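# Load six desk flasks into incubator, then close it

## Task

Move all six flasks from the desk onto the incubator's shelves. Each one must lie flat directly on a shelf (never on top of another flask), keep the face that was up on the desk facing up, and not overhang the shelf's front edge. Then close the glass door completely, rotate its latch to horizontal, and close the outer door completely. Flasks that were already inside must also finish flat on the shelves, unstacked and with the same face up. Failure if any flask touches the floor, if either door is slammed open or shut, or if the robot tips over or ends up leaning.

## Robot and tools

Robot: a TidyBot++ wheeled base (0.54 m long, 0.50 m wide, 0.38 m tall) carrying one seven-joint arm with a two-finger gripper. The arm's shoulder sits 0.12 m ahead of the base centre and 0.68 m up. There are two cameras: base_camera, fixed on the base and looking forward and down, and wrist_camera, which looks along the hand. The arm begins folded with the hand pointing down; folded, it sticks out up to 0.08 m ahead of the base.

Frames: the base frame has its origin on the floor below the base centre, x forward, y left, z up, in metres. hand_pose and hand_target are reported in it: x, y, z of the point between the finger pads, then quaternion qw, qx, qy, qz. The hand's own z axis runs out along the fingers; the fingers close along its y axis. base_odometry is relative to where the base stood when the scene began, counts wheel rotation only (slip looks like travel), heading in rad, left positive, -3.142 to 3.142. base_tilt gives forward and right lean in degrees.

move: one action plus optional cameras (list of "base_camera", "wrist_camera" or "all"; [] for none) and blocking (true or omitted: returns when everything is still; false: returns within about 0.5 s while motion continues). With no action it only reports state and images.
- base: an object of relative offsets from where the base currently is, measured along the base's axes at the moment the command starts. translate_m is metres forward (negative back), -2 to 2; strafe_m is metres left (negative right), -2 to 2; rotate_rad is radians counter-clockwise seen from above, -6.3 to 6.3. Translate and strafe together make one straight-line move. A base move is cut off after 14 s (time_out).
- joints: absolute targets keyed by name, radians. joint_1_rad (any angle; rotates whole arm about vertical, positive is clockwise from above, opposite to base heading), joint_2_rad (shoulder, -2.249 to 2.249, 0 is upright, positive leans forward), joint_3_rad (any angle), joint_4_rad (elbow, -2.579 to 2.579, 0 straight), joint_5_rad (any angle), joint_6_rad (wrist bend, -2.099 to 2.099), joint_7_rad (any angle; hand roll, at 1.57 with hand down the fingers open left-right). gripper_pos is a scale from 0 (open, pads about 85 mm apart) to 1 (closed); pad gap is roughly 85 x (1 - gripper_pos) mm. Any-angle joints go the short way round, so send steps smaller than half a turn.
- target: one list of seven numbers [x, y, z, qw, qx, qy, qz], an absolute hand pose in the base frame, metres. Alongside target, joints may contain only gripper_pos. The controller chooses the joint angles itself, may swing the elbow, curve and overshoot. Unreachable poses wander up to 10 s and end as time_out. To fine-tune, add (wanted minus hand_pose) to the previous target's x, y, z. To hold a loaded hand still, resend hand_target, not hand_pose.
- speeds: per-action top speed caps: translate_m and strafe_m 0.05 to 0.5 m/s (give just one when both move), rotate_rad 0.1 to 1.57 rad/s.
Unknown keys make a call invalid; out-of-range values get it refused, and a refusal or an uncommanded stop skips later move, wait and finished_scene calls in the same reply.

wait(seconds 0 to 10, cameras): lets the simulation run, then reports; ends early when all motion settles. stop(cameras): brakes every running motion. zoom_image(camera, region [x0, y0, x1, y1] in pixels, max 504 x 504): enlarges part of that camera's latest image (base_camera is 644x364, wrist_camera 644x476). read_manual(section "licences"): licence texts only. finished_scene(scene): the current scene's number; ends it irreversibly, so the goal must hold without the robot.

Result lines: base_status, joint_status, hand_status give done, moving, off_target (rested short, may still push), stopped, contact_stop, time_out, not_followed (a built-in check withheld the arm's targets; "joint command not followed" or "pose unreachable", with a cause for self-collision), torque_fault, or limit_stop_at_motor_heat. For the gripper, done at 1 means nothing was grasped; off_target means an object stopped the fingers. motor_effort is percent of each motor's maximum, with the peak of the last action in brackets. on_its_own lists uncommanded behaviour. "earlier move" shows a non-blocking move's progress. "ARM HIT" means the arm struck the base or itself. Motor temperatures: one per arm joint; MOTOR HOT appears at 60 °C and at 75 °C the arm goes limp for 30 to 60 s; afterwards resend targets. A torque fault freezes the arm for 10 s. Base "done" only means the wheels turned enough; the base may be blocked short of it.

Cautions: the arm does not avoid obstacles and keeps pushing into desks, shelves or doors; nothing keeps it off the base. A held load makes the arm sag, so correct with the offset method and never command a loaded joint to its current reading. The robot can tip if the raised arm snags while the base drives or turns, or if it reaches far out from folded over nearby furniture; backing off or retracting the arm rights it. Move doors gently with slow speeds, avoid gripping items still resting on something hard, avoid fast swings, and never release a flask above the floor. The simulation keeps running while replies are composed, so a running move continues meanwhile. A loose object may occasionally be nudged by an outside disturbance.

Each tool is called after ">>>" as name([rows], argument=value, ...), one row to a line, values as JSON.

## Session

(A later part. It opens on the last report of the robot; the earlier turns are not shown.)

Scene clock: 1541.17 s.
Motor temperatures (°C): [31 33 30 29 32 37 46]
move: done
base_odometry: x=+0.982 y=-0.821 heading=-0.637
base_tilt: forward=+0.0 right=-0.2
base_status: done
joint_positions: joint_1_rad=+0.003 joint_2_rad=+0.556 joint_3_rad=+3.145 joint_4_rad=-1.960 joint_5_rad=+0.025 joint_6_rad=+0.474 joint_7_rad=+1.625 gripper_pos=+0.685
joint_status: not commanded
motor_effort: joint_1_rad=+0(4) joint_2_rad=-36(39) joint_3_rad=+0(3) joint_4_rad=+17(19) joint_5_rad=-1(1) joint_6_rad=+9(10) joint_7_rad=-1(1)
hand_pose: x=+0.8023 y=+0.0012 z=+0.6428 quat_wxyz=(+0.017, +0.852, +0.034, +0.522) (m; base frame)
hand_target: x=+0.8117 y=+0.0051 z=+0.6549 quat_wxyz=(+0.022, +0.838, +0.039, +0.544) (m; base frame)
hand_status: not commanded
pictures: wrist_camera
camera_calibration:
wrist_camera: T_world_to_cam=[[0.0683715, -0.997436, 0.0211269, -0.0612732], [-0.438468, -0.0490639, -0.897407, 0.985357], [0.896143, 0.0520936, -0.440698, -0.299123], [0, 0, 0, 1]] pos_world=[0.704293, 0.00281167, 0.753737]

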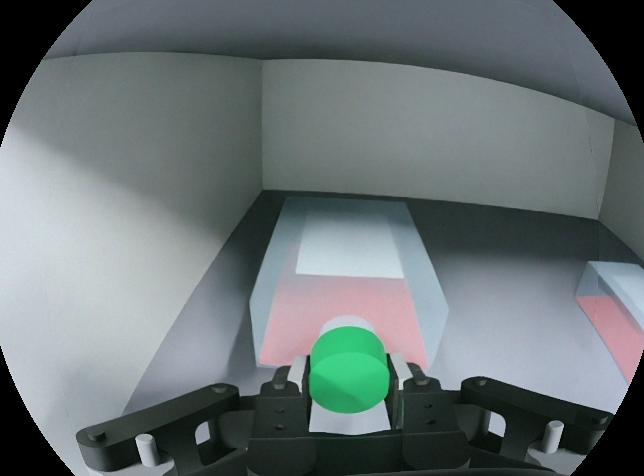

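>>> move(joints={"joint_2_rad":0.60,"joint_6_rad":0.53}, cameras=[])

>>> move(joints={"joint_2_rad":0.63,"joint_6_rad":0.55}, cameras=[])

>>> move(joints={"joint_2_rad":0.645,"joint_6_rad":0.56}, cameras=["wrist_camera"])

Scene clock: 1549.17 s.
Motor temperatures (°C): [31 33 30 29 32 37 46]
move: done
base_odometry: x=+0.982 y=-0.821 heading=-0.637
base_tilt: forward=+0.0 right=-0.3
base_status: not commanded
joint_positions: joint_1_rad=+0.003 joint_2_rad=+0.590 joint_3_rad=+3.145 joint_4_rad=-1.960 joint_5_rad=+0.025 joint_6_rad=+0.474 joint_7_rad=+1.625 gripper_pos=+0.685
joint_status: all done
motor_effort: joint_1_rad=+0(0) joint_2_rad=-37(39) joint_3_rad=+0(1) joint_4_rad=+16(18) joint_5_rad=+0(1) joint_6_rad=+9(10) joint_7_rad=+0(1)
hand_pose: x=+0.8006 y=+0.0012 z=+0.6193 quat_wxyz=(+0.017, +0.861, +0.034, +0.507) (m; base frame)
hand_target: x=+0.8103 y=+0.0051 z=+0.6307 quat_wxyz=(+0.022, +0.847, +0.040, +0.529) (m; base frame)
hand_status: not commanded
pictures: none
No camera images: "cameras" was empty.

Scene clock: 1549.83 s.
Motor temperatures (°C): [31 33 30 29 32 37 46]
move: done
base_odometry: x=+0.982 y=-0.821 heading=-0.637
base_tilt: forward=-0.1 right=-0.2
base_status: not commanded
joint_positions: joint_1_rad=+0.003 joint_2_rad=+0.605 joint_3_rad=+3.145 joint_4_rad=-1.960 joint_5_rad=+0.025 joint_6_rad=+0.501 joint_7_rad=+1.625 gripper_pos=+0.685
joint_status: all done
motor_effort: joint_1_rad=-1(1) joint_2_rad=-36(37) joint_3_rad=-1(1) joint_4_rad=+15(17) joint_5_rad=-1(1) joint_6_rad=+8(10) joint_7_rad=-1(1)
hand_pose: x=+0.8037 y=+0.0014 z=+0.6168 quat_wxyz=(+0.017, +0.858, +0.034, +0.513) (m; base frame)
hand_target: x=+0.8113 y=+0.0051 z=+0.6155 quat_wxyz=(+0.022, +0.850, +0.040, +0.525) (m; base frame)
hand_status: not commanded
pictures: none
No camera images: "cameras" was empty.

Scene clock: 1550.40 s.
Motor temperatures (°C): [31 33 30 29 32 37 46]
move: done
base_odometry: x=+0.982 y=-0.821 heading=-0.637
base_tilt: forward=+0.0 right=-0.3
base_status: not commanded
joint_positions: joint_1_rad=+0.003 joint_2_rad=+0.611 joint_3_rad=+3.145 joint_4_rad=-1.960 joint_5_rad=+0.025 joint_6_rad=+0.515 joint_7_rad=+1.625 gripper_pos=+0.685
joint_status: all done
motor_effort: joint_1_rad=-1(1) joint_2_rad=-34(36) joint_3_rad=-1(1) joint_4_rad=+15(16) joint_5_rad=-1(1) joint_6_rad=+7(9) joint_7_rad=+0(1)
hand_pose: x=+0.8054 y=+0.0015 z=+0.6164 quat_wxyz=(+0.017, +0.856, +0.034, +0.516) (m; base frame)
hand_target: x=+0.8116 y=+0.0051 z=+0.6079 quat_wxyz=(+0.022, +0.851, +0.040, +0.523) (m; base frame)
hand_status: not commanded
pictures: wrist_camera
camera_calibration:
wrist_camera: T_world_to_cam=[[0.0692713, -0.997409, 0.0194322, -0.0603666], [-0.450631, -0.0486634, -0.891383, 0.969203], [0.890019, 0.0529905, -0.452834, -0.301092], [0, 0, 0, 1]] pos_world=[0.708912, 0.00290962, 0.728759]

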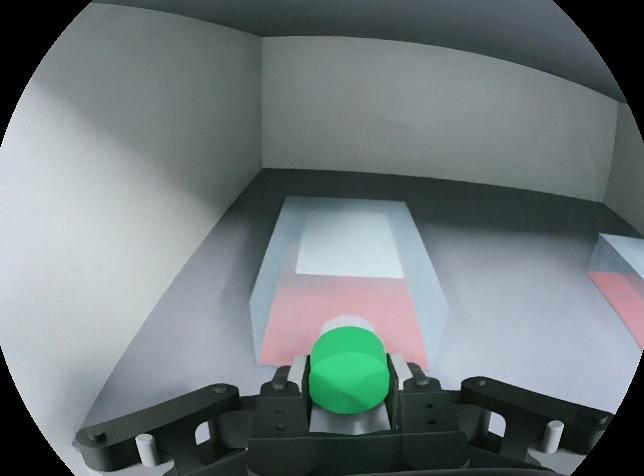

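>>> move(joints={"gripper_pos":0.62,"joint_2_rad":0.635}, cameras=[])

>>> move(joints={"gripper_pos":0.45}, cameras=["wrist_camera"])

>>> move(base={"translate_m":-0.42}, speeds={"translate_m":0.25}, cameras=["wrist_camera"])

>>> move(base={"translate_m":-0.25}, joints={"joint_2_rad":0.13,"joint_4_rad":-1.665,"joint_6_rad":-0.2,"gripper_pos":0.4}, cameras=[])

Scene clock: 1558.73 s.
Motor temperatures (°C): [31 33 30 29 32 37 46]
move: done
base_odometry: x=+0.982 y=-0.821 heading=-0.637
base_tilt: forward=-0.1 right=-0.2
base_status: not commanded
joint_positions: joint_1_rad=+0.003 joint_2_rad=+0.612 joint_3_rad=+3.145 joint_4_rad=-1.960 joint_5_rad=+0.025 joint_6_rad=+0.516 joint_7_rad=+1.625 gripper_pos=+0.620
joint_status: all done
motor_effort: joint_1_rad=-1(2) joint_2_rad=-34(37) joint_3_rad=-1(2) joint_4_rad=+15(16) joint_5_rad=+0(1) joint_6_rad=+7(9) joint_7_rad=+0(1)
hand_pose: x=+0.8055 y=+0.0015 z=+0.6159 quat_wxyz=(+0.016, +0.856, +0.034, +0.516) (m; base frame)
hand_target: x=+0.8123 y=+0.0051 z=+0.6149 quat_wxyz=(+0.022, +0.849, +0.040, +0.527) (m; base frame)
hand_status: not commanded
pictures: none
No camera images: "cameras" was empty.

Scene clock: 1559.33 s.
Motor temperatures (°C): [31 33 30 29 32 37 46]
move: done
base_odometry: x=+0.982 y=-0.821 heading=-0.637
base_tilt: forward=-0.1 right=-0.2
base_status: not commanded
joint_positions: joint_1_rad=+0.003 joint_2_rad=+0.613 joint_3_rad=+3.145 joint_4_rad=-1.960 joint_5_rad=+0.025 joint_6_rad=+0.516 joint_7_rad=+1.625 gripper_pos=+0.450
joint_status: all done
motor_effort: joint_1_rad=-1(1) joint_2_rad=-36(36) joint_3_rad=-1(1) joint_4_rad=+15(16) joint_5_rad=+0(1) joint_6_rad=+8(8) joint_7_rad=-1(1)
hand_pose: x=+0.8054 y=+0.0015 z=+0.6155 quat_wxyz=(+0.016, +0.856, +0.034, +0.516) (m; base frame)
hand_target: x=+0.8123 y=+0.0051 z=+0.6149 quat_wxyz=(+0.022, +0.849, +0.040, +0.527) (m; base frame)
hand_status: not commanded
pictures: wrist_camera
camera_calibration:
wrist_camera: T_world_to_cam=[[0.0692834, -0.997409, 0.0193804, -0.0603269], [-0.451309, -0.048663, -0.89104, 0.968678], [0.889674, 0.0529877, -0.453511, -0.300851], [0, 0, 0, 1]] pos_world=[0.709013, 0.00290962, 0.727861]

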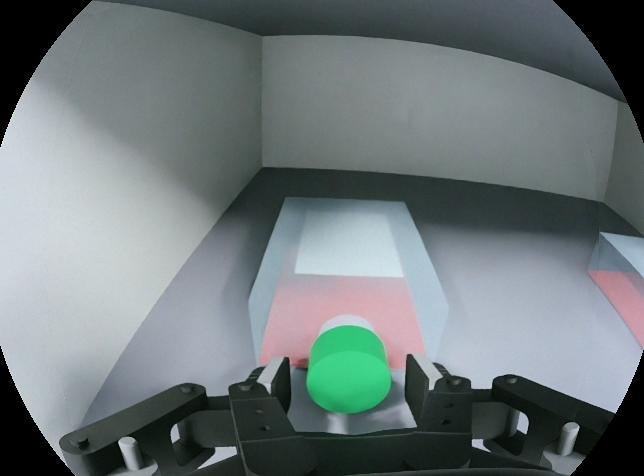

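Scene clock: 1561.83 s.
Motor temperatures (°C): [31 33 30 29 32 37 46]
move: done
base_odometry: x=+0.644 y=-0.571 heading=-0.637
base_tilt: forward=+0.0 right=-0.2
base_status: done
joint_positions: joint_1_rad=+0.002 joint_2_rad=+0.620 joint_3_rad=+3.144 joint_4_rad=-1.961 joint_5_rad=+0.025 joint_6_rad=+0.518 joint_7_rad=+1.625 gripper_pos=+0.450
joint_status: not commanded
motor_effort: joint_1_rad=+0(4) joint_2_rad=-37(40) joint_3_rad=+0(3) joint_4_rad=+16(17) joint_5_rad=-1(1) joint_6_rad=+8(9) joint_7_rad=+0(1)
hand_pose: x=+0.8048 y=+0.0025 z=+0.6105 quat_wxyz=(+0.016, +0.858, +0.035, +0.513) (m; base frame)
hand_target: x=+0.8123 y=+0.0051 z=+0.6149 quat_wxyz=(+0.022, +0.849, +0.040, +0.527) (m; base frame)
hand_status: not commanded
pictures: wrist_camera
camera_calibration:
wrist_camera: T_world_to_cam=[[0.0708699, -0.997318, 0.0182748, -0.0597809], [-0.457012, -0.0487494, -0.888124, 0.966791], [0.886633, 0.0545895, -0.459241, -0.296691], [0, 0, 0, 1]] pos_world=[0.709128, 0.0037061, 0.72347]

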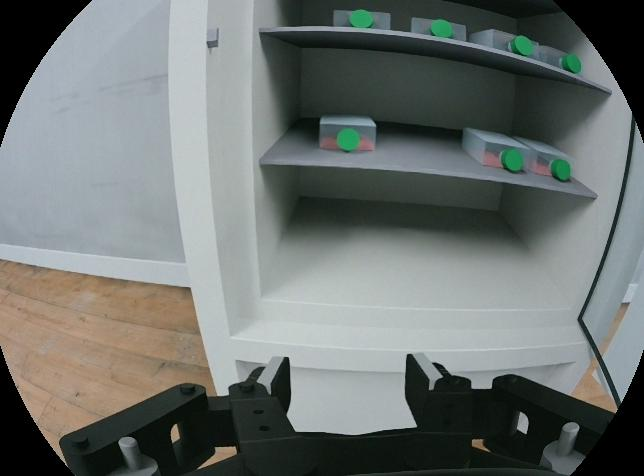

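Scene clock: 1563.90 s.
Motor temperatures (°C): [31 33 30 29 32 37 46]
move: done
base_odometry: x=+0.443 y=-0.422 heading=-0.637
base_tilt: forward=-0.1 right=-0.2
base_status: done
joint_positions: joint_1_rad=+0.002 joint_2_rad=+0.137 joint_3_rad=+3.144 joint_4_rad=-1.687 joint_5_rad=+0.025 joint_6_rad=-0.156 joint_7_rad=+1.625 gripper_pos=+0.400
joint_status: all done
motor_effort: joint_1_rad=+0(3) joint_2_rad=-27(41) joint_3_rad=+0(2) joint_4_rad=+23(24) joint_5_rad=+0(1) joint_6_rad=+9(10) joint_7_rad=+0(1)
hand_pose: x=+0.7664 y=-0.0024 z=+0.8956 quat_wxyz=(+0.025, +0.836, +0.030, +0.548) (m; base frame)
hand_target: x=+0.7637 y=+0.0049 z=+0.9010 quat_wxyz=(+0.023, +0.839, +0.040, +0.542) (m; base frame)
hand_status: not commanded
pictures: none
No camera images: "cameras" was empty.

>>> move(base={"translate_m":-1.48,"strafe_m":0.996,"rotate_rad":0.937}, speeds={"rotate_rad":0.9})

Scene clock: 1582.77 s.
Motor temperatures (°C): [31 33 30 29 32 37 46]
move: time_out
base_odometry: x=-0.124 y=+1.174 heading=+0.298
base_tilt: forward=+0.0 right=-0.2
base_status: translate_m time_out (by the wheels' count: -1.405 of -1.480); strafe_m time_out (by the wheels' count: +0.946 of +0.996); the other done
joint_positions: joint_1_rad=-0.010 joint_2_rad=+0.136 joint_3_rad=+3.138 joint_4_rad=-1.682 joint_5_rad=+0.024 joint_6_rad=-0.167 joint_7_rad=+1.625 gripper_pos=+0.400
joint_status: not commanded
motor_effort: joint_1_rad=+0(11) joint_2_rad=-27(35) joint_3_rad=+0(9) joint_4_rad=+23(27) joint_5_rad=+0(1) joint_6_rad=+8(10) joint_7_rad=+0(2)
hand_pose: x=+0.7658 y=+0.0084 z=+0.8965 quat_wxyz=(+0.019, +0.837, +0.037, +0.546) (m; base frame)
hand_target: x=+0.7637 y=+0.0049 z=+0.9010 quat_wxyz=(+0.023, +0.839, +0.040, +0.542) (m; base frame)
hand_status: not commanded
pictures: base_camera, wrist_camera
camera_calibration:
wrist_camera: T_world_to_cam=[[0.0719297, -0.996931, 0.0309006, -0.068457], [-0.385372, -0.0563533, -0.921039, 1.17798], [0.919954, 0.0543418, -0.388242, -0.220303], [0, 0, 0, 1]] pos_world=[0.661555, 0.0101081, 1.00155]

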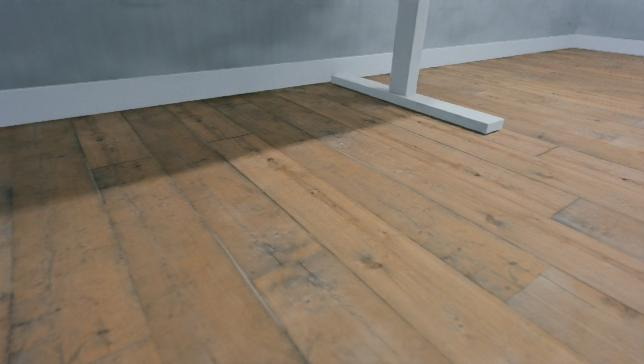

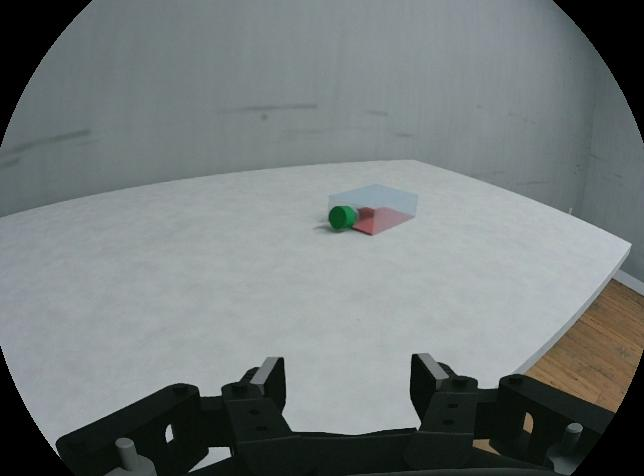

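>>> move(base={"translate_m":0.35,"strafe_m":0.155,"rotate_rad":-0.2}, speeds={"translate_m":0.3})

Scene clock: 1619.97 s.
Motor temperatures (°C): [31 33 30 29 32 37 46]
move: done
base_odometry: x=+0.165 y=+1.425 heading=+0.096
base_tilt: forward=-0.1 right=-0.2
base_status: done
joint_positions: joint_1_rad=+0.000 joint_2_rad=+0.136 joint_3_rad=+3.143 joint_4_rad=-1.682 joint_5_rad=+0.024 joint_6_rad=-0.167 joint_7_rad=+1.625 gripper_pos=+0.400
joint_status: not commanded
motor_effort: joint_1_rad=+0(4) joint_2_rad=-27(31) joint_3_rad=+0(4) joint_4_rad=+23(25) joint_5_rad=+0(1) joint_6_rad=+9(9) joint_7_rad=+0(1)
hand_pose: x=+0.7658 y=-0.0010 z=+0.8967 quat_wxyz=(+0.024, +0.837, +0.031, +0.546) (m; base frame)
hand_target: x=+0.7637 y=+0.0049 z=+0.9010 quat_wxyz=(+0.023, +0.839, +0.040, +0.542) (m; base frame)
hand_status: not commanded
pictures: base_camera, wrist_camera
camera_calibration:
wrist_camera: T_world_to_cam=[[0.0571507, -0.997863, 0.0316699, -0.0672021], [-0.386129, -0.0513457, -0.921015, 1.17821], [0.920673, 0.040408, -0.388238, -0.220273], [0, 0, 0, 1]] pos_world=[0.661581, 0.00233832, 1.00176]

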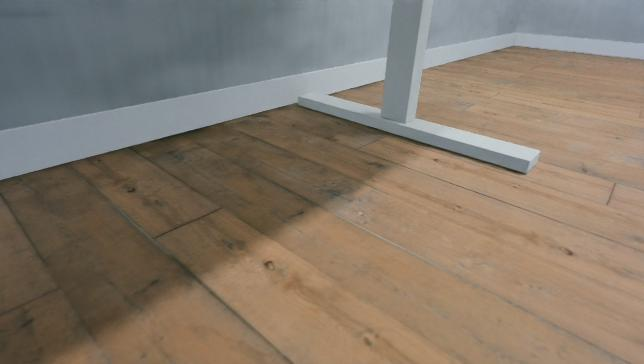

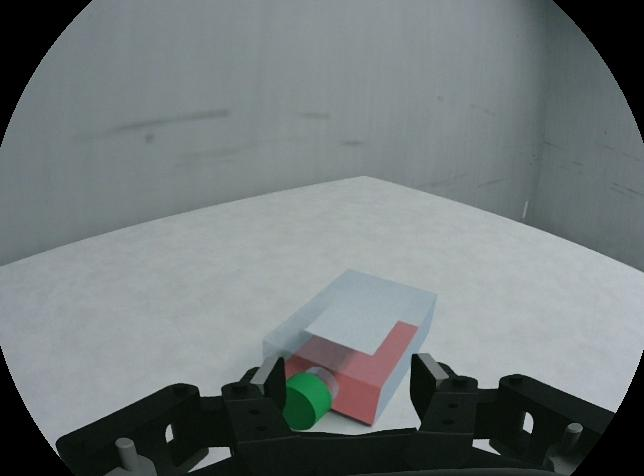

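>>> move(base={"strafe_m":0.016}, joints={"joint_2_rad":0.25,"joint_4_rad":-1.665,"joint_6_rad":-0.10}, cameras=["wrist_camera"])

Scene clock: 1640.13 s.
Motor temperatures (°C): [31 33 30 29 32 37 46]
move: done
base_odometry: x=+0.164 y=+1.441 heading=+0.096
base_tilt: forward=+0.0 right=-0.2
base_status: done
joint_positions: joint_1_rad=-0.002 joint_2_rad=+0.245 joint_3_rad=+3.139 joint_4_rad=-1.682 joint_5_rad=+0.024 joint_6_rad=-0.145 joint_7_rad=+1.625 gripper_pos=+0.400
joint_status: all done
motor_effort: joint_1_rad=+0(3) joint_2_rad=-31(34) joint_3_rad=+0(3) joint_4_rad=+22(25) joint_5_rad=+0(1) joint_6_rad=+9(10) joint_7_rad=+0(1)
hand_pose: x=+0.7887 y=+0.0033 z=+0.8314 quat_wxyz=(+0.020, +0.859, +0.035, +0.510) (m; base frame)
hand_target: x=+0.8001 y=+0.0051 z=+0.8496 quat_wxyz=(+0.022, +0.845, +0.040, +0.534) (m; base frame)
hand_status: not commanded
pictures: wrist_camera
camera_calibration:
wrist_camera: T_world_to_cam=[[0.0665218, -0.99746, 0.0254642, -0.0644156], [-0.463701, -0.053502, -0.884375, 1.15783], [0.883491, 0.0470224, -0.466082, -0.172882], [0, 0, 0, 1]] pos_world=[0.693914, 0.00582381, 0.945022]

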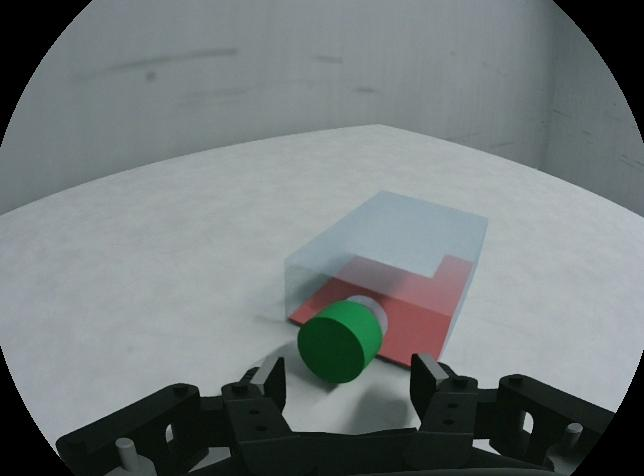

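>>> move(base={"translate_m":0.012,"strafe_m":0.004}, cameras=[])

>>> move(joints={"gripper_pos":0.58}, cameras=["wrist_camera"])

>>> move(joints={"gripper_pos":0.66}, cameras=["wrist_camera"])

Scene clock: 1646.60 s.
Motor temperatures (°C): [31 33 30 29 32 37 46]
move: done
base_odometry: x=+0.176 y=+1.447 heading=+0.097
base_tilt: forward=-0.1 right=-0.2
base_status: done
joint_positions: joint_1_rad=-0.003 joint_2_rad=+0.247 joint_3_rad=+3.139 joint_4_rad=-1.681 joint_5_rad=+0.024 joint_6_rad=-0.144 joint_7_rad=+1.625 gripper_pos=+0.400
joint_status: not commanded
motor_effort: joint_1_rad=+0(2) joint_2_rad=-31(35) joint_3_rad=+0(2) joint_4_rad=+22(24) joint_5_rad=-1(1) joint_6_rad=+8(10) joint_7_rad=+0(1)
hand_pose: x=+0.7894 y=+0.0037 z=+0.8308 quat_wxyz=(+0.020, +0.859, +0.035, +0.510) (m; base frame)
hand_target: x=+0.8001 y=+0.0051 z=+0.8496 quat_wxyz=(+0.022, +0.845, +0.040, +0.534) (m; base frame)
hand_status: not commanded
pictures: none
No camera images: "cameras" was empty.

Scene clock: 1647.20 s.
Motor temperatures (°C): [31 33 30 29 32 37 46]
move: done
base_odometry: x=+0.176 y=+1.447 heading=+0.097
base_tilt: forward=+0.0 right=-0.2
base_status: not commanded
joint_positions: joint_1_rad=-0.003 joint_2_rad=+0.247 joint_3_rad=+3.139 joint_4_rad=-1.680 joint_5_rad=+0.024 joint_6_rad=-0.143 joint_7_rad=+1.625 gripper_pos=+0.580
joint_status: all done
motor_effort: joint_1_rad=+0(0) joint_2_rad=-29(30) joint_3_rad=+0(0) joint_4_rad=+21(22) joint_5_rad=-1(1) joint_6_rad=+8(8) joint_7_rad=+0(1)
hand_pose: x=+0.7897 y=+0.0037 z=+0.8312 quat_wxyz=(+0.020, +0.859, +0.035, +0.510) (m; base frame)
hand_target: x=+0.8001 y=+0.0051 z=+0.8496 quat_wxyz=(+0.022, +0.845, +0.040, +0.534) (m; base frame)
hand_status: not commanded
pictures: wrist_camera
camera_calibration:
wrist_camera: T_world_to_cam=[[0.067123, -0.997421, 0.0254215, -0.0645434], [-0.462868, -0.0537005, -0.884799, 1.15787], [0.883882, 0.0476236, -0.465278, -0.174734], [0, 0, 0, 1]] pos_world=[0.694716, 0.00612251, 0.94482]

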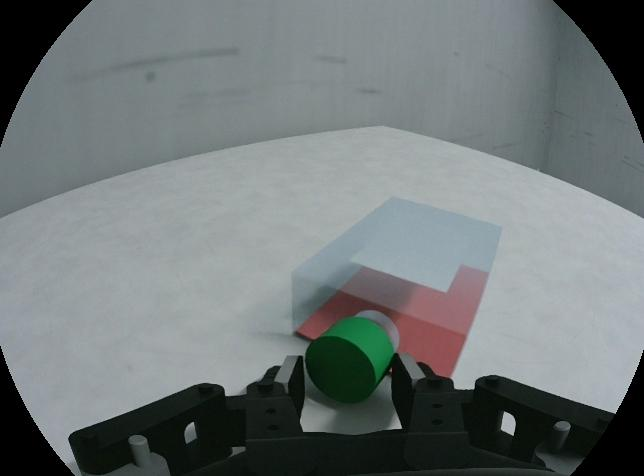

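Scene clock: 1647.70 s.
Motor temperatures (°C): [31 33 30 29 32 37 46]
move: done
base_odometry: x=+0.176 y=+1.447 heading=+0.097
base_tilt: forward=+0.0 right=-0.2
base_status: not commanded
joint_positions: joint_1_rad=-0.003 joint_2_rad=+0.247 joint_3_rad=+3.139 joint_4_rad=-1.680 joint_5_rad=+0.024 joint_6_rad=-0.143 joint_7_rad=+1.625 gripper_pos=+0.649
joint_status: all done
motor_effort: joint_1_rad=-1(1) joint_2_rad=-28(29) joint_3_rad=+0(0) joint_4_rad=+21(21) joint_5_rad=+0(1) joint_6_rad=+8(8) joint_7_rad=+0(1)
hand_pose: x=+0.7898 y=+0.0037 z=+0.8314 quat_wxyz=(+0.020, +0.859, +0.035, +0.510) (m; base frame)
hand_target: x=+0.8001 y=+0.0051 z=+0.8496 quat_wxyz=(+0.022, +0.845, +0.040, +0.534) (m; base frame)
hand_status: not commanded
pictures: wrist_camera
camera_calibration:
wrist_camera: T_world_to_cam=[[0.0671129, -0.997421, 0.0254471, -0.0645724], [-0.46255, -0.0537014, -0.884965, 1.15802], [0.884049, 0.0476221, -0.464961, -0.175146], [0, 0, 0, 1]] pos_world=[0.694815, 0.00612251, 0.945019]

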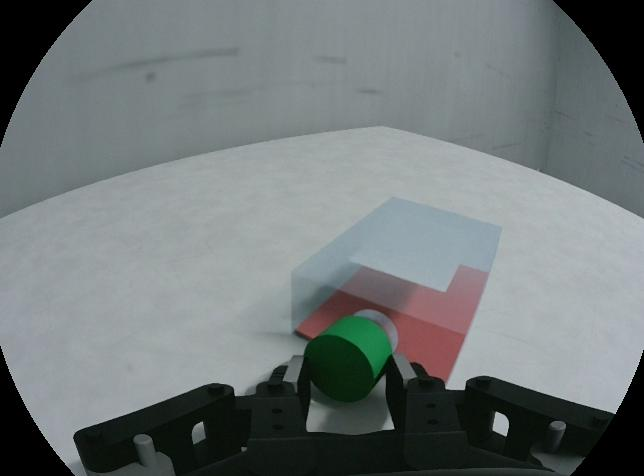

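>>> move(joints={"gripper_pos":0.72}, cameras=["wrist_camera"])

Scene clock: 1652.67 s.
Motor temperatures (°C): [31 33 30 29 32 37 46]
move: off_target
base_odometry: x=+0.176 y=+1.447 heading=+0.097
base_tilt: forward=-0.1 right=-0.2
base_status: not commanded
joint_positions: joint_1_rad=-0.003 joint_2_rad=+0.247 joint_3_rad=+3.139 joint_4_rad=-1.679 joint_5_rad=+0.024 joint_6_rad=-0.143 joint_7_rad=+1.625 gripper_pos=+0.677
joint_status: gripper_pos off_target (ended at +0.677, target +0.720)
motor_effort: joint_1_rad=+0(1) joint_2_rad=-29(29) joint_3_rad=+0(1) joint_4_rad=+21(22) joint_5_rad=-1(1) joint_6_rad=+8(8) joint_7_rad=-1(1)
hand_pose: x=+0.7899 y=+0.0037 z=+0.8316 quat_wxyz=(+0.020, +0.859, +0.035, +0.510) (m; base frame)
hand_target: x=+0.8001 y=+0.0051 z=+0.8496 quat_wxyz=(+0.022, +0.845, +0.040, +0.534) (m; base frame)
hand_status: not commanded
pictures: wrist_camera
camera_calibration:
wrist_camera: T_world_to_cam=[[0.0670987, -0.997421, 0.0254762, -0.0645925], [-0.462076, -0.053695, -0.885213, 1.15802], [0.884298, 0.0476247, -0.464487, -0.17572], [0, 0, 0, 1]] pos_world=[0.694815, 0.0061225, 0.945118]

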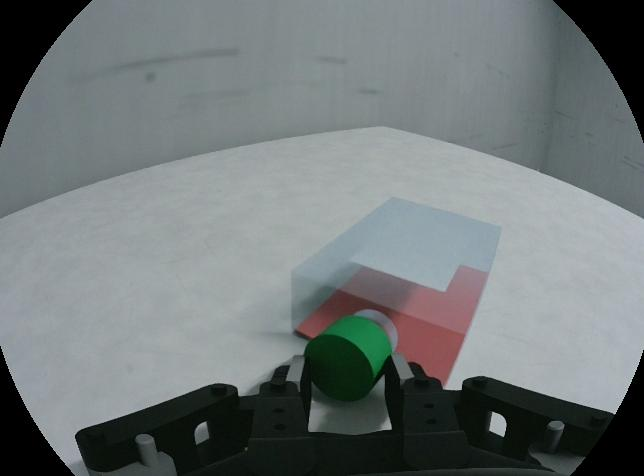

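>>> move(joints={"gripper_pos":0.85}, cameras=[])

>>> move(joints={"joint_2_rad":0.13,"joint_6_rad":-0.2}, cameras=["wrist_camera"])

>>> move(base={"translate_m":0.218,"strafe_m":-0.636,"rotate_rad":1.2}, speeds={"rotate_rad":0.5,"strafe_m":0.4})

Scene clock: 1672.23 s.
Motor temperatures (°C): [31 33 30 29 32 37 46]
move: off_target
base_odometry: x=+0.176 y=+1.447 heading=+0.097
base_tilt: forward=+0.0 right=-0.1
base_status: not commanded
joint_positions: joint_1_rad=-0.003 joint_2_rad=+0.247 joint_3_rad=+3.139 joint_4_rad=-1.679 joint_5_rad=+0.024 joint_6_rad=-0.143 joint_7_rad=+1.625 gripper_pos=+0.677
joint_status: gripper_pos off_target (ended at +0.677, target +0.850)
motor_effort: joint_1_rad=+0(1) joint_2_rad=-29(29) joint_3_rad=+0(0) joint_4_rad=+21(22) joint_5_rad=-1(1) joint_6_rad=+7(8) joint_7_rad=-1(1)
hand_pose: x=+0.7899 y=+0.0037 z=+0.8316 quat_wxyz=(+0.020, +0.859, +0.035, +0.510) (m; base frame)
hand_target: x=+0.8001 y=+0.0051 z=+0.8496 quat_wxyz=(+0.022, +0.845, +0.040, +0.534) (m; base frame)
hand_status: not commanded
pictures: none
No camera images: "cameras" was empty.

Scene clock: 1673.30 s.
Motor temperatures (°C): [31 33 30 29 32 37 46]
move: done
base_odometry: x=+0.176 y=+1.447 heading=+0.097
base_tilt: forward=-0.1 right=-0.3
base_status: not commanded
joint_positions: joint_1_rad=-0.003 joint_2_rad=+0.154 joint_3_rad=+3.139 joint_4_rad=-1.679 joint_5_rad=+0.024 joint_6_rad=-0.178 joint_7_rad=+1.625 gripper_pos=+0.677
joint_status: all done
motor_effort: joint_1_rad=+0(1) joint_2_rad=-29(35) joint_3_rad=+0(0) joint_4_rad=+24(25) joint_5_rad=+0(1) joint_6_rad=+9(10) joint_7_rad=-1(1)
hand_pose: x=+0.7686 y=+0.0034 z=+0.8831 quat_wxyz=(+0.021, +0.844, +0.034, +0.535) (m; base frame)
hand_target: x=+0.7637 y=+0.0049 z=+0.9010 quat_wxyz=(+0.023, +0.839, +0.040, +0.542) (m; base frame)
hand_status: not commanded
pictures: wrist_camera
camera_calibration:
wrist_camera: T_world_to_cam=[[0.0647154, -0.99747, 0.0294343, -0.0664384], [-0.410584, -0.0534991, -0.910252, 1.17625], [0.909523, 0.0468221, -0.413007, -0.197899], [0, 0, 0, 1]] pos_world=[0.667244, 0.00592426, 0.990909]

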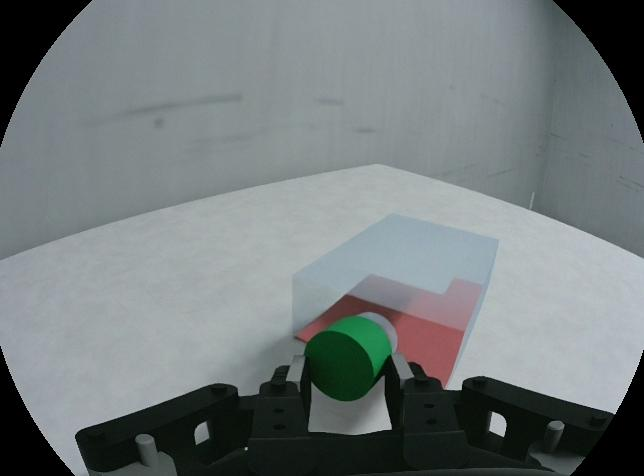

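Scene clock: 1676.53 s.
Motor temperatures (°C): [31 33 30 29 32 37 46]
move: done
base_odometry: x=+0.454 y=+0.834 heading=+1.296
base_tilt: forward=-0.1 right=-0.2
base_status: done
joint_positions: joint_1_rad=-0.010 joint_2_rad=+0.153 joint_3_rad=+3.136 joint_4_rad=-1.679 joint_5_rad=+0.024 joint_6_rad=-0.179 joint_7_rad=+1.625 gripper_pos=+0.677
joint_status: not commanded
motor_effort: joint_1_rad=+0(3) joint_2_rad=-28(31) joint_3_rad=+0(3) joint_4_rad=+24(25) joint_5_rad=-1(1) joint_6_rad=+10(10) joint_7_rad=+0(2)
hand_pose: x=+0.7684 y=+0.0097 z=+0.8835 quat_wxyz=(+0.018, +0.844, +0.038, +0.535) (m; base frame)
hand_target: x=+0.7637 y=+0.0049 z=+0.9010 quat_wxyz=(+0.023, +0.839, +0.040, +0.542) (m; base frame)
hand_status: not commanded
pictures: base_camera, wrist_camera
camera_calibration:
wrist_camera: T_world_to_cam=[[0.0745126, -0.996797, 0.0290419, -0.0673095], [-0.409573, -0.0571436, -0.910486, 1.17626], [0.909229, 0.0559479, -0.412519, -0.198094], [0, 0, 0, 1]] pos_world=[0.666892, 0.0112048, 0.991205]

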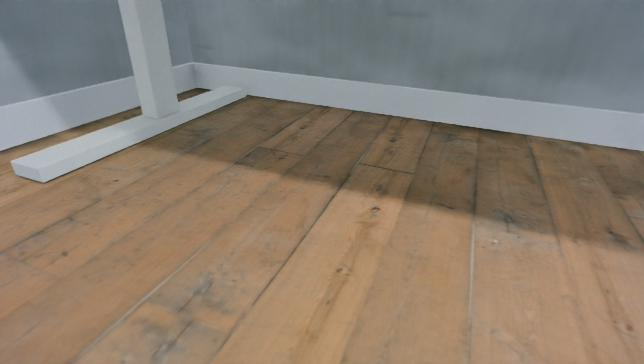

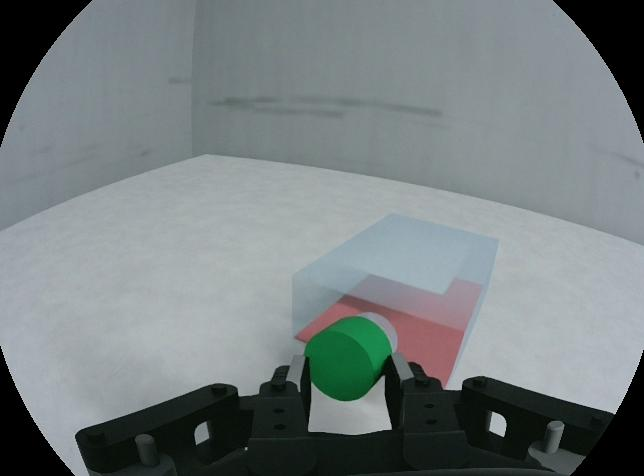

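>>> move(joints={"joint_2_rad":0.20,"joint_6_rad":-0.12}, cameras=[])

>>> move(joints={"joint_2_rad":0.245,"joint_6_rad":-0.09}, cameras=[])

>>> move(joints={"joint_2_rad":0.265,"joint_6_rad":-0.09}, cameras=["wrist_camera"])

Scene clock: 1685.03 s.
Motor temperatures (°C): [31 33 30 30 32 37 46]
move: done
base_odometry: x=+0.454 y=+0.834 heading=+1.296
base_tilt: forward=-0.1 right=-0.3
base_status: not commanded
joint_positions: joint_1_rad=-0.010 joint_2_rad=+0.194 joint_3_rad=+3.136 joint_4_rad=-1.679 joint_5_rad=+0.024 joint_6_rad=-0.159 joint_7_rad=+1.625 gripper_pos=+0.677
joint_status: all done
motor_effort: joint_1_rad=+0(1) joint_2_rad=-30(32) joint_3_rad=+0(0) joint_4_rad=+24(25) joint_5_rad=+0(1) joint_6_rad=+10(10) joint_7_rad=+0(1)
hand_pose: x=+0.7787 y=+0.0099 z=+0.8624 quat_wxyz=(+0.018, +0.849, +0.038, +0.526) (m; base frame)
hand_target: x=+0.7884 y=+0.0050 z=+0.8778 quat_wxyz=(+0.023, +0.836, +0.040, +0.546) (m; base frame)
hand_status: not commanded
pictures: none
No camera images: "cameras" was empty.

Scene clock: 1685.87 s.
Motor temperatures (°C): [31 33 30 30 32 37 46]
move: done
base_odometry: x=+0.454 y=+0.834 heading=+1.296
base_tilt: forward=-0.1 right=-0.2
base_status: not commanded
joint_positions: joint_1_rad=-0.010 joint_2_rad=+0.236 joint_3_rad=+3.136 joint_4_rad=-1.679 joint_5_rad=+0.024 joint_6_rad=-0.143 joint_7_rad=+1.625 gripper_pos=+0.677
joint_status: all done
motor_effort: joint_1_rad=+0(1) joint_2_rad=-31(33) joint_3_rad=+0(0) joint_4_rad=+23(24) joint_5_rad=+0(1) joint_6_rad=+9(10) joint_7_rad=+0(2)
hand_pose: x=+0.7881 y=+0.0102 z=+0.8389 quat_wxyz=(+0.017, +0.856, +0.039, +0.515) (m; base frame)
hand_target: x=+0.8005 y=+0.0051 z=+0.8559 quat_wxyz=(+0.022, +0.841, +0.040, +0.540) (m; base frame)
hand_status: not commanded
pictures: none
No camera images: "cameras" was empty.

Scene clock: 1686.47 s.
Motor temperatures (°C): [31 33 30 30 32 37 46]
move: done
base_odometry: x=+0.454 y=+0.834 heading=+1.296
base_tilt: forward=-0.1 right=-0.3
base_status: not commanded
joint_positions: joint_1_rad=-0.010 joint_2_rad=+0.246 joint_3_rad=+3.136 joint_4_rad=-1.679 joint_5_rad=+0.024 joint_6_rad=-0.142 joint_7_rad=+1.625 gripper_pos=+0.677
joint_status: all done
motor_effort: joint_1_rad=+0(1) joint_2_rad=-30(31) joint_3_rad=+0(1) joint_4_rad=+22(24) joint_5_rad=-1(1) joint_6_rad=+8(9) joint_7_rad=+0(1)
hand_pose: x=+0.7898 y=+0.0102 z=+0.8325 quat_wxyz=(+0.017, +0.858, +0.039, +0.511) (m; base frame)
hand_target: x=+0.8039 y=+0.0051 z=+0.8422 quat_wxyz=(+0.022, +0.846, +0.040, +0.531) (m; base frame)
hand_status: not commanded
pictures: wrist_camera
camera_calibration:
wrist_camera: T_world_to_cam=[[0.0768274, -0.996735, 0.0248523, -0.0653014], [-0.459859, -0.0575399, -0.886126, 1.15818], [0.884662, 0.0566502, -0.462778, -0.177409], [0, 0, 0, 1]] pos_world=[0.694561, 0.0116033, 0.945811]

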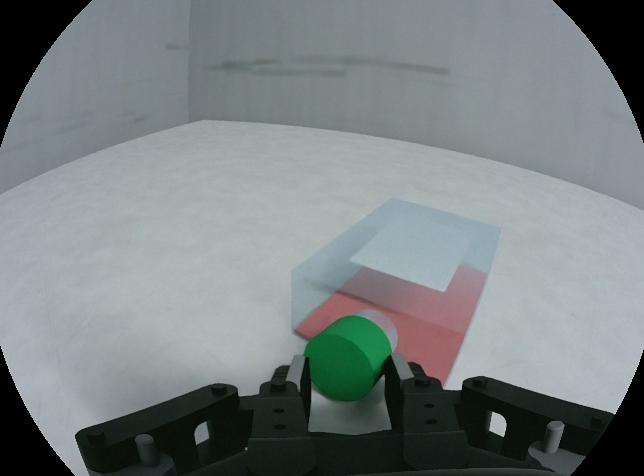

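>>> move(joints={"gripper_pos":0.58}, cameras=[])

>>> move(joints={"gripper_pos":0.4}, cameras=[])

>>> move(base={"translate_m":-0.12}, speeds={"translate_m":0.25}, cameras=[])

>>> move(base={"translate_m":0.075,"strafe_m":0.37,"rotate_rad":-0.43}, joints={"joint_1_rad":0.005,"joint_2_rad":0.25,"joint_6_rad":-0.1}, cameras=["wrist_camera"])

Scene clock: 1696.30 s.
Motor temperatures (°C): [31 33 30 30 32 37 46]
move: done
base_odometry: x=+0.454 y=+0.834 heading=+1.296
base_tilt: forward=-0.1 right=-0.2
base_status: not commanded
joint_positions: joint_1_rad=-0.010 joint_2_rad=+0.246 joint_3_rad=+3.136 joint_4_rad=-1.679 joint_5_rad=+0.024 joint_6_rad=-0.142 joint_7_rad=+1.625 gripper_pos=+0.580
joint_status: all done
motor_effort: joint_1_rad=+0(1) joint_2_rad=-31(31) joint_3_rad=+0(0) joint_4_rad=+23(23) joint_5_rad=-1(1) joint_6_rad=+9(9) joint_7_rad=-1(1)
hand_pose: x=+0.7899 y=+0.0102 z=+0.8322 quat_wxyz=(+0.017, +0.858, +0.039, +0.511) (m; base frame)
hand_target: x=+0.8039 y=+0.0051 z=+0.8422 quat_wxyz=(+0.022, +0.846, +0.040, +0.531) (m; base frame)
hand_status: not commanded
pictures: none
No camera images: "cameras" was empty.

Scene clock: 1696.90 s.
Motor temperatures (°C): [31 33 30 30 32 37 46]
move: done
base_odometry: x=+0.454 y=+0.834 heading=+1.296
base_tilt: forward=-0.1 right=-0.3
base_status: not commanded
joint_positions: joint_1_rad=-0.010 joint_2_rad=+0.246 joint_3_rad=+3.136 joint_4_rad=-1.679 joint_5_rad=+0.024 joint_6_rad=-0.142 joint_7_rad=+1.625 gripper_pos=+0.400
joint_status: all done
motor_effort: joint_1_rad=+0(0) joint_2_rad=-31(32) joint_3_rad=+0(0) joint_4_rad=+23(23) joint_5_rad=+0(1) joint_6_rad=+8(9) joint_7_rad=-1(1)
hand_pose: x=+0.7899 y=+0.0102 z=+0.8322 quat_wxyz=(+0.017, +0.858, +0.039, +0.511) (m; base frame)
hand_target: x=+0.8039 y=+0.0051 z=+0.8422 quat_wxyz=(+0.022, +0.846, +0.040, +0.531) (m; base frame)
hand_status: not commanded
pictures: none
No camera images: "cameras" was empty.

Scene clock: 1698.23 s.
Motor temperatures (°C): [31 33 30 30 32 37 46]
move: done
base_odometry: x=+0.422 y=+0.719 heading=+1.297
base_tilt: forward=-0.1 right=-0.2
base_status: done
joint_positions: joint_1_rad=-0.009 joint_2_rad=+0.251 joint_3_rad=+3.136 joint_4_rad=-1.678 joint_5_rad=+0.024 joint_6_rad=-0.138 joint_7_rad=+1.625 gripper_pos=+0.400
joint_status: not commanded
motor_effort: joint_1_rad=+0(3) joint_2_rad=-30(35) joint_3_rad=+0(3) joint_4_rad=+22(24) joint_5_rad=+0(1) joint_6_rad=+7(9) joint_7_rad=+0(1)
hand_pose: x=+0.7914 y=+0.0099 z=+0.8306 quat_wxyz=(+0.017, +0.858, +0.039, +0.511) (m; base frame)
hand_target: x=+0.8039 y=+0.0051 z=+0.8422 quat_wxyz=(+0.022, +0.846, +0.040, +0.531) (m; base frame)
hand_status: not commanded
pictures: none
No camera images: "cameras" was empty.

Scene clock: 1700.30 s.
Motor temperatures (°C): [31 33 30 30 32 37 46]
move: done
base_odometry: x=+0.085 y=+0.891 heading=+0.865
base_tilt: forward=+0.0 right=-0.2
base_status: done
joint_positions: joint_1_rad=+0.004 joint_2_rad=+0.251 joint_3_rad=+3.138 joint_4_rad=-1.678 joint_5_rad=+0.024 joint_6_rad=-0.138 joint_7_rad=+1.625 gripper_pos=+0.400
joint_status: all done
motor_effort: joint_1_rad=+0(5) joint_2_rad=-31(32) joint_3_rad=+0(4) joint_4_rad=+22(23) joint_5_rad=-1(1) joint_6_rad=+8(9) joint_7_rad=+0(2)
hand_pose: x=+0.7915 y=+0.0001 z=+0.8307 quat_wxyz=(+0.021, +0.859, +0.033, +0.511) (m; base frame)
hand_target: x=+0.8001 y=-0.0010 z=+0.8496 quat_wxyz=(+0.025, +0.845, +0.036, +0.533) (m; base frame)
hand_status: not commanded
pictures: wrist_camera
camera_calibration:
wrist_camera: T_world_to_cam=[[0.0618592, -0.997767, 0.0251724, -0.0638159], [-0.460866, -0.0509254, -0.886007, 1.1575], [0.885311, 0.0432066, -0.462987, -0.179584], [0, 0, 0, 1]] pos_world=[0.696387, 0.0030319, 0.944013]

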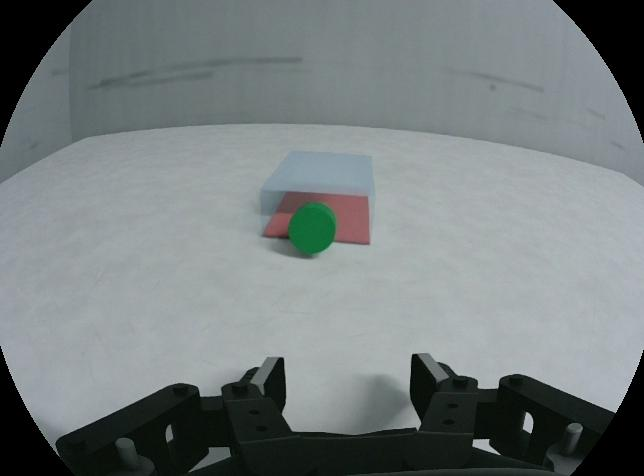

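>>> move(base={"translate_m":0.085,"strafe_m":0.073,"rotate_rad":-0.06}, speeds={"translate_m":0.2}, cameras=["wrist_camera"])

Scene clock: 1708.50 s.
Motor temperatures (°C): [31 33 30 30 32 37 46]
move: done
base_odometry: x=+0.085 y=+1.003 heading=+0.805
base_tilt: forward=-0.1 right=-0.2
base_status: done
joint_positions: joint_1_rad=+0.010 joint_2_rad=+0.251 joint_3_rad=+3.142 joint_4_rad=-1.678 joint_5_rad=+0.024 joint_6_rad=-0.138 joint_7_rad=+1.625 gripper_pos=+0.400
joint_status: not commanded
motor_effort: joint_1_rad=-1(5) joint_2_rad=-30(32) joint_3_rad=+0(3) joint_4_rad=+23(23) joint_5_rad=+0(1) joint_6_rad=+8(9) joint_7_rad=+0(1)
hand_pose: x=+0.7917 y=-0.0062 z=+0.8309 quat_wxyz=(+0.024, +0.859, +0.029, +0.511) (m; base frame)
hand_target: x=+0.8001 y=-0.0010 z=+0.8496 quat_wxyz=(+0.025, +0.845, +0.036, +0.533) (m; base frame)
hand_status: not commanded
pictures: wrist_camera
camera_calibration:
wrist_camera: T_world_to_cam=[[0.0521224, -0.998295, 0.0262701, -0.0633488], [-0.460899, -0.0473842, -0.886187, 1.15763], [0.885921, 0.0340823, -0.462583, -0.180133], [0, 0, 0, 1]] pos_world=[0.696438, -0.00224792, 0.944217]

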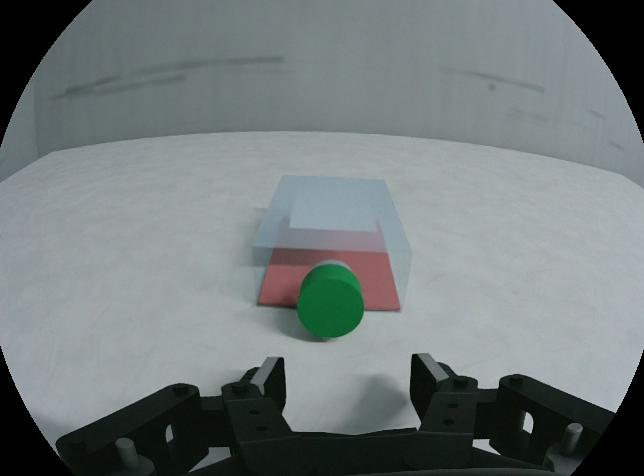

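>>> move(base={"translate_m":0.042,"strafe_m":0.008}, speeds={"translate_m":0.15}, cameras=[])

>>> move(joints={"gripper_pos":0.64}, cameras=["wrist_camera"])

>>> move(joints={"gripper_pos":0.85}, cameras=[])

>>> move(joints={"joint_1_rad":0,"joint_2_rad":0.13,"joint_4_rad":-1.665,"joint_6_rad":-0.2}, cameras=[])

>>> move(base={"translate_m":-0.5}, cameras=["wrist_camera"])

Scene clock: 1717.77 s.
Motor temperatures (°C): [31 33 30 30 32 37 46]
move: done
base_odometry: x=+0.108 y=+1.039 heading=+0.805
base_tilt: forward=+0.0 right=-0.3
base_status: done
joint_positions: joint_1_rad=+0.010 joint_2_rad=+0.252 joint_3_rad=+3.142 joint_4_rad=-1.676 joint_5_rad=+0.024 joint_6_rad=-0.138 joint_7_rad=+1.625 gripper_pos=+0.400
joint_status: not commanded
motor_effort: joint_1_rad=+0(3) joint_2_rad=-31(34) joint_3_rad=+0(2) joint_4_rad=+23(24) joint_5_rad=+0(1) joint_6_rad=+9(9) joint_7_rad=+0(1)
hand_pose: x=+0.7922 y=-0.0064 z=+0.8311 quat_wxyz=(+0.024, +0.858, +0.029, +0.511) (m; base frame)
hand_target: x=+0.8001 y=-0.0010 z=+0.8496 quat_wxyz=(+0.025, +0.845, +0.036, +0.533) (m; base frame)
hand_status: not commanded
pictures: none
No camera images: "cameras" was empty.

Scene clock: 1718.43 s.
Motor temperatures (°C): [31 33 30 30 32 37 46]
move: done
base_odometry: x=+0.108 y=+1.039 heading=+0.805
base_tilt: forward=+0.0 right=-0.2
base_status: not commanded
joint_positions: joint_1_rad=+0.010 joint_2_rad=+0.252 joint_3_rad=+3.142 joint_4_rad=-1.676 joint_5_rad=+0.024 joint_6_rad=-0.138 joint_7_rad=+1.625 gripper_pos=+0.640
joint_status: all done
motor_effort: joint_1_rad=+0(1) joint_2_rad=-30(31) joint_3_rad=+0(0) joint_4_rad=+22(23) joint_5_rad=+0(1) joint_6_rad=+8(9) joint_7_rad=-1(1)
hand_pose: x=+0.7924 y=-0.0064 z=+0.8315 quat_wxyz=(+0.024, +0.858, +0.029, +0.512) (m; base frame)
hand_target: x=+0.8001 y=-0.0010 z=+0.8496 quat_wxyz=(+0.025, +0.845, +0.036, +0.533) (m; base frame)
hand_status: not commanded
pictures: wrist_camera
camera_calibration:
wrist_camera: T_world_to_cam=[[0.0518639, -0.998306, 0.0263531, -0.0634826], [-0.459681, -0.0472915, -0.886824, 1.15796], [0.886568, 0.0338801, -0.461355, -0.181995], [0, 0, 0, 1]] pos_world=[0.696935, -0.00244747, 0.944614]

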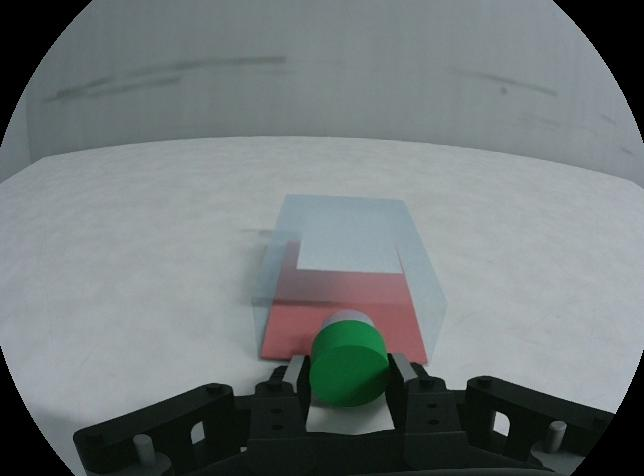

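Scene clock: 1719.07 s.
Motor temperatures (°C): [31 33 30 30 32 37 46]
move: off_target
base_odometry: x=+0.108 y=+1.039 heading=+0.805
base_tilt: forward=+0.0 right=-0.2
base_status: not commanded
joint_positions: joint_1_rad=+0.010 joint_2_rad=+0.252 joint_3_rad=+3.142 joint_4_rad=-1.676 joint_5_rad=+0.024 joint_6_rad=-0.137 joint_7_rad=+1.625 gripper_pos=+0.690
joint_status: gripper_pos off_target (ended at +0.690, target +0.850)
motor_effort: joint_1_rad=-1(1) joint_2_rad=-30(30) joint_3_rad=+0(0) joint_4_rad=+21(22) joint_5_rad=+0(1) joint_6_rad=+8(8) joint_7_rad=-1(1)
hand_pose: x=+0.7924 y=-0.0064 z=+0.8317 quat_wxyz=(+0.024, +0.858, +0.029, +0.512) (m; base frame)
hand_target: x=+0.8001 y=-0.0010 z=+0.8496 quat_wxyz=(+0.025, +0.845, +0.036, +0.533) (m; base frame)
hand_status: not commanded
pictures: none
No camera images: "cameras" was empty.

Scene clock: 1720.13 s.
Motor temperatures (°C): [31 33 30 30 32 37 46]
move: done
base_odometry: x=+0.108 y=+1.039 heading=+0.805
base_tilt: forward=+0.0 right=-0.2
base_status: not commanded
joint_positions: joint_1_rad=+0.010 joint_2_rad=+0.153 joint_3_rad=+3.142 joint_4_rad=-1.676 joint_5_rad=+0.024 joint_6_rad=-0.176 joint_7_rad=+1.625 gripper_pos=+0.690
joint_status: all done
motor_effort: joint_1_rad=+0(2) joint_2_rad=-29(35) joint_3_rad=+0(1) joint_4_rad=+24(26) joint_5_rad=-1(1) joint_6_rad=+9(10) joint_7_rad=-1(2)
hand_pose: x=+0.7693 y=-0.0064 z=+0.8864 quat_wxyz=(+0.026, +0.842, +0.028, +0.538) (m; base frame)
hand_target: x=+0.7637 y=+0.0023 z=+0.9010 quat_wxyz=(+0.024, +0.839, +0.038, +0.542) (m; base frame)
hand_status: not commanded
pictures: none
No camera images: "cameras" was empty.

Scene clock: 1722.27 s.
Motor temperatures (°C): [31 33 30 30 32 37 46]
move: done
base_odometry: x=-0.239 y=+0.679 heading=+0.805
base_tilt: forward=-0.1 right=-0.3
base_status: done
joint_positions: joint_1_rad=+0.009 joint_2_rad=+0.139 joint_3_rad=+3.142 joint_4_rad=-1.677 joint_5_rad=+0.024 joint_6_rad=-0.177 joint_7_rad=+1.625 gripper_pos=+0.690
joint_status: not commanded
motor_effort: joint_1_rad=+0(3) joint_2_rad=-29(34) joint_3_rad=+0(3) joint_4_rad=+24(26) joint_5_rad=-1(1) joint_6_rad=+10(11) joint_7_rad=-1(1)
hand_pose: x=+0.7663 y=-0.0058 z=+0.8943 quat_wxyz=(+0.026, +0.839, +0.028, +0.542) (m; base frame)
hand_target: x=+0.7637 y=+0.0023 z=+0.9010 quat_wxyz=(+0.024, +0.839, +0.038, +0.542) (m; base frame)
hand_status: not commanded
pictures: wrist_camera
camera_calibration:
wrist_camera: T_world_to_cam=[[0.0499213, -0.998273, 0.0309596, -0.0658072], [-0.39465, -0.0481921, -0.917567, 1.17937], [0.917475, 0.0335879, -0.396374, -0.211701], [0, 0, 0, 1]] pos_world=[0.662953, -0.00174664, 1.00027]

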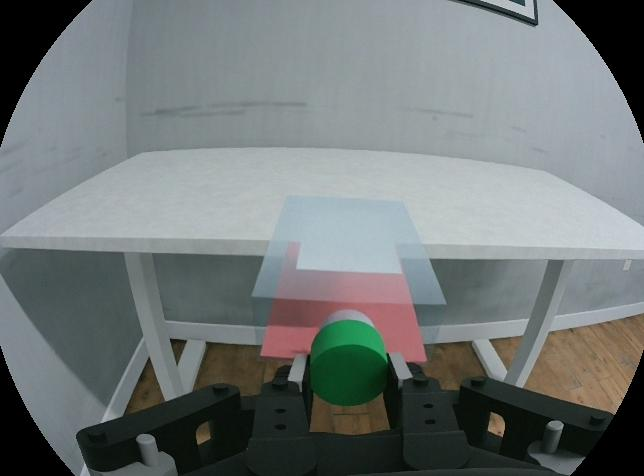

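>>> move(base={"translate_m":-0.408,"strafe_m":-1.411,"rotate_rad":-1.442}, speeds={"rotate_rad":0.9}, cameras=[])

>>> move(joints={"joint_1_rad":-0.004,"joint_2_rad":0.50,"joint_4_rad":-1.955,"joint_6_rad":0.47})

Scene clock: 1731.77 s.
Motor temperatures (°C): [31 33 30 30 32 37 46]
move: done
base_odometry: x=+0.495 y=-0.594 heading=-0.639
base_tilt: forward=-0.1 right=-0.3
base_status: done
joint_positions: joint_1_rad=-0.001 joint_2_rad=+0.139 joint_3_rad=+3.139 joint_4_rad=-1.677 joint_5_rad=+0.024 joint_6_rad=-0.177 joint_7_rad=+1.625 gripper_pos=+0.690
joint_status: not commanded
motor_effort: joint_1_rad=+0(5) joint_2_rad=-28(32) joint_3_rad=+0(5) joint_4_rad=+24(25) joint_5_rad=+0(1) joint_6_rad=+10(10) joint_7_rad=-1(1)
hand_pose: x=+0.7662 y=+0.0026 z=+0.8944 quat_wxyz=(+0.022, +0.839, +0.033, +0.543) (m; base frame)
hand_target: x=+0.7637 y=+0.0023 z=+0.9010 quat_wxyz=(+0.024, +0.839, +0.038, +0.542) (m; base frame)
hand_status: not commanded
pictures: none
No camera images: "cameras" was empty.

Scene clock: 1733.63 s.
Motor temperatures (°C): [31 33 30 30 32 37 46]
move: done
base_odometry: x=+0.495 y=-0.594 heading=-0.639
base_tilt: forward=-0.1 right=-0.2
base_status: not commanded
joint_positions: joint_1_rad=-0.001 joint_2_rad=+0.505 joint_3_rad=+3.139 joint_4_rad=-1.959 joint_5_rad=+0.024 joint_6_rad=+0.404 joint_7_rad=+1.625 gripper_pos=+0.690
joint_status: all done
motor_effort: joint_1_rad=-1(1) joint_2_rad=-35(40) joint_3_rad=+0(1) joint_4_rad=+18(24) joint_5_rad=-1(1) joint_6_rad=+9(11) joint_7_rad=+0(2)
hand_pose: x=+0.7944 y=+0.0069 z=+0.6589 quat_wxyz=(+0.014, +0.857, +0.037, +0.515) (m; base frame)
hand_target: x=+0.8049 y=+0.0051 z=+0.6827 quat_wxyz=(+0.023, +0.836, +0.039, +0.546) (m; base frame)
hand_status: not commanded
pictures: base_camera, wrist_camera
camera_calibration:
wrist_camera: T_world_to_cam=[[0.0759755, -0.996953, 0.0176521, -0.0591968], [-0.453495, -0.0503152, -0.889837, 1.00359], [0.888015, 0.0596007, -0.455936, -0.268721], [0, 0, 0, 1]] pos_world=[0.698249, 0.00749541, 0.771558]

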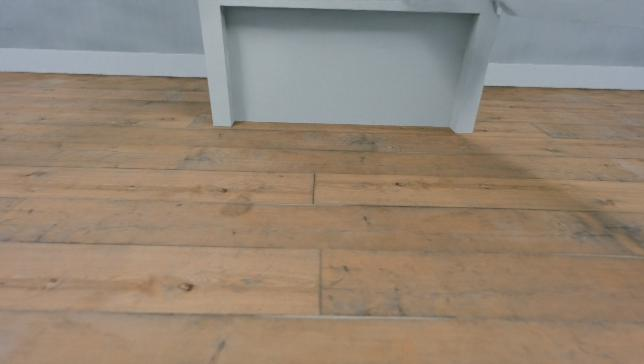

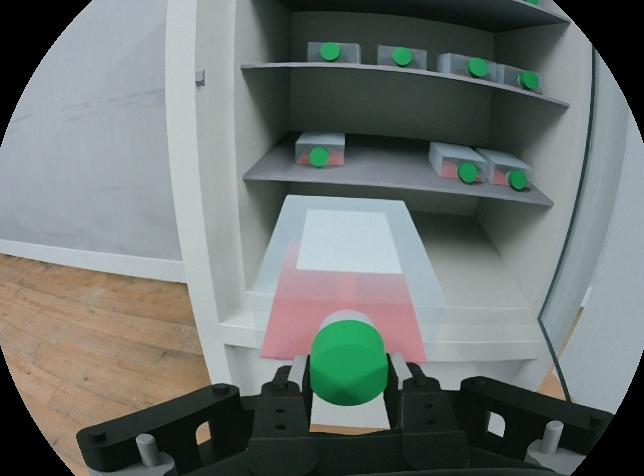

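>>> move(base={"translate_m":0.38,"strafe_m":-0.055}, speeds={"translate_m":0.25}, joints={"joint_1_rad":0.006}, cameras=["wrist_camera"])

Scene clock: 1741.60 s.
Motor temperatures (°C): [31 33 30 29 32 37 46]
move: done
base_odometry: x=+0.767 y=-0.865 heading=-0.639
base_tilt: forward=-0.1 right=-0.2
base_status: done
joint_positions: joint_1_rad=-0.001 joint_2_rad=+0.505 joint_3_rad=+3.139 joint_4_rad=-1.961 joint_5_rad=+0.024 joint_6_rad=+0.410 joint_7_rad=+1.625 gripper_pos=+0.690
joint_status: all done
motor_effort: joint_1_rad=+0(3) joint_2_rad=-35(38) joint_3_rad=+0(2) joint_4_rad=+18(20) joint_5_rad=-1(1) joint_6_rad=+9(10) joint_7_rad=+0(1)
hand_pose: x=+0.7945 y=+0.0066 z=+0.6595 quat_wxyz=(+0.014, +0.855, +0.036, +0.516) (m; base frame)
hand_target: x=+0.8050 y=-0.0018 z=+0.6827 quat_wxyz=(+0.025, +0.837, +0.035, +0.546) (m; base frame)
hand_status: not commanded
pictures: wrist_camera
camera_calibration:
wrist_camera: T_world_to_cam=[[0.0755008, -0.996986, 0.0178396, -0.0591888], [-0.449819, -0.0500203, -0.891718, 1.0025], [0.889923, 0.0593008, -0.45224, -0.272531], [0, 0, 0, 1]] pos_world=[0.697942, 0.007296, 0.77175]

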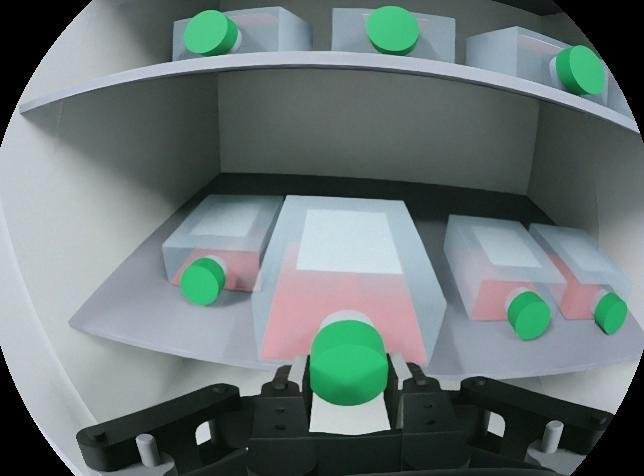

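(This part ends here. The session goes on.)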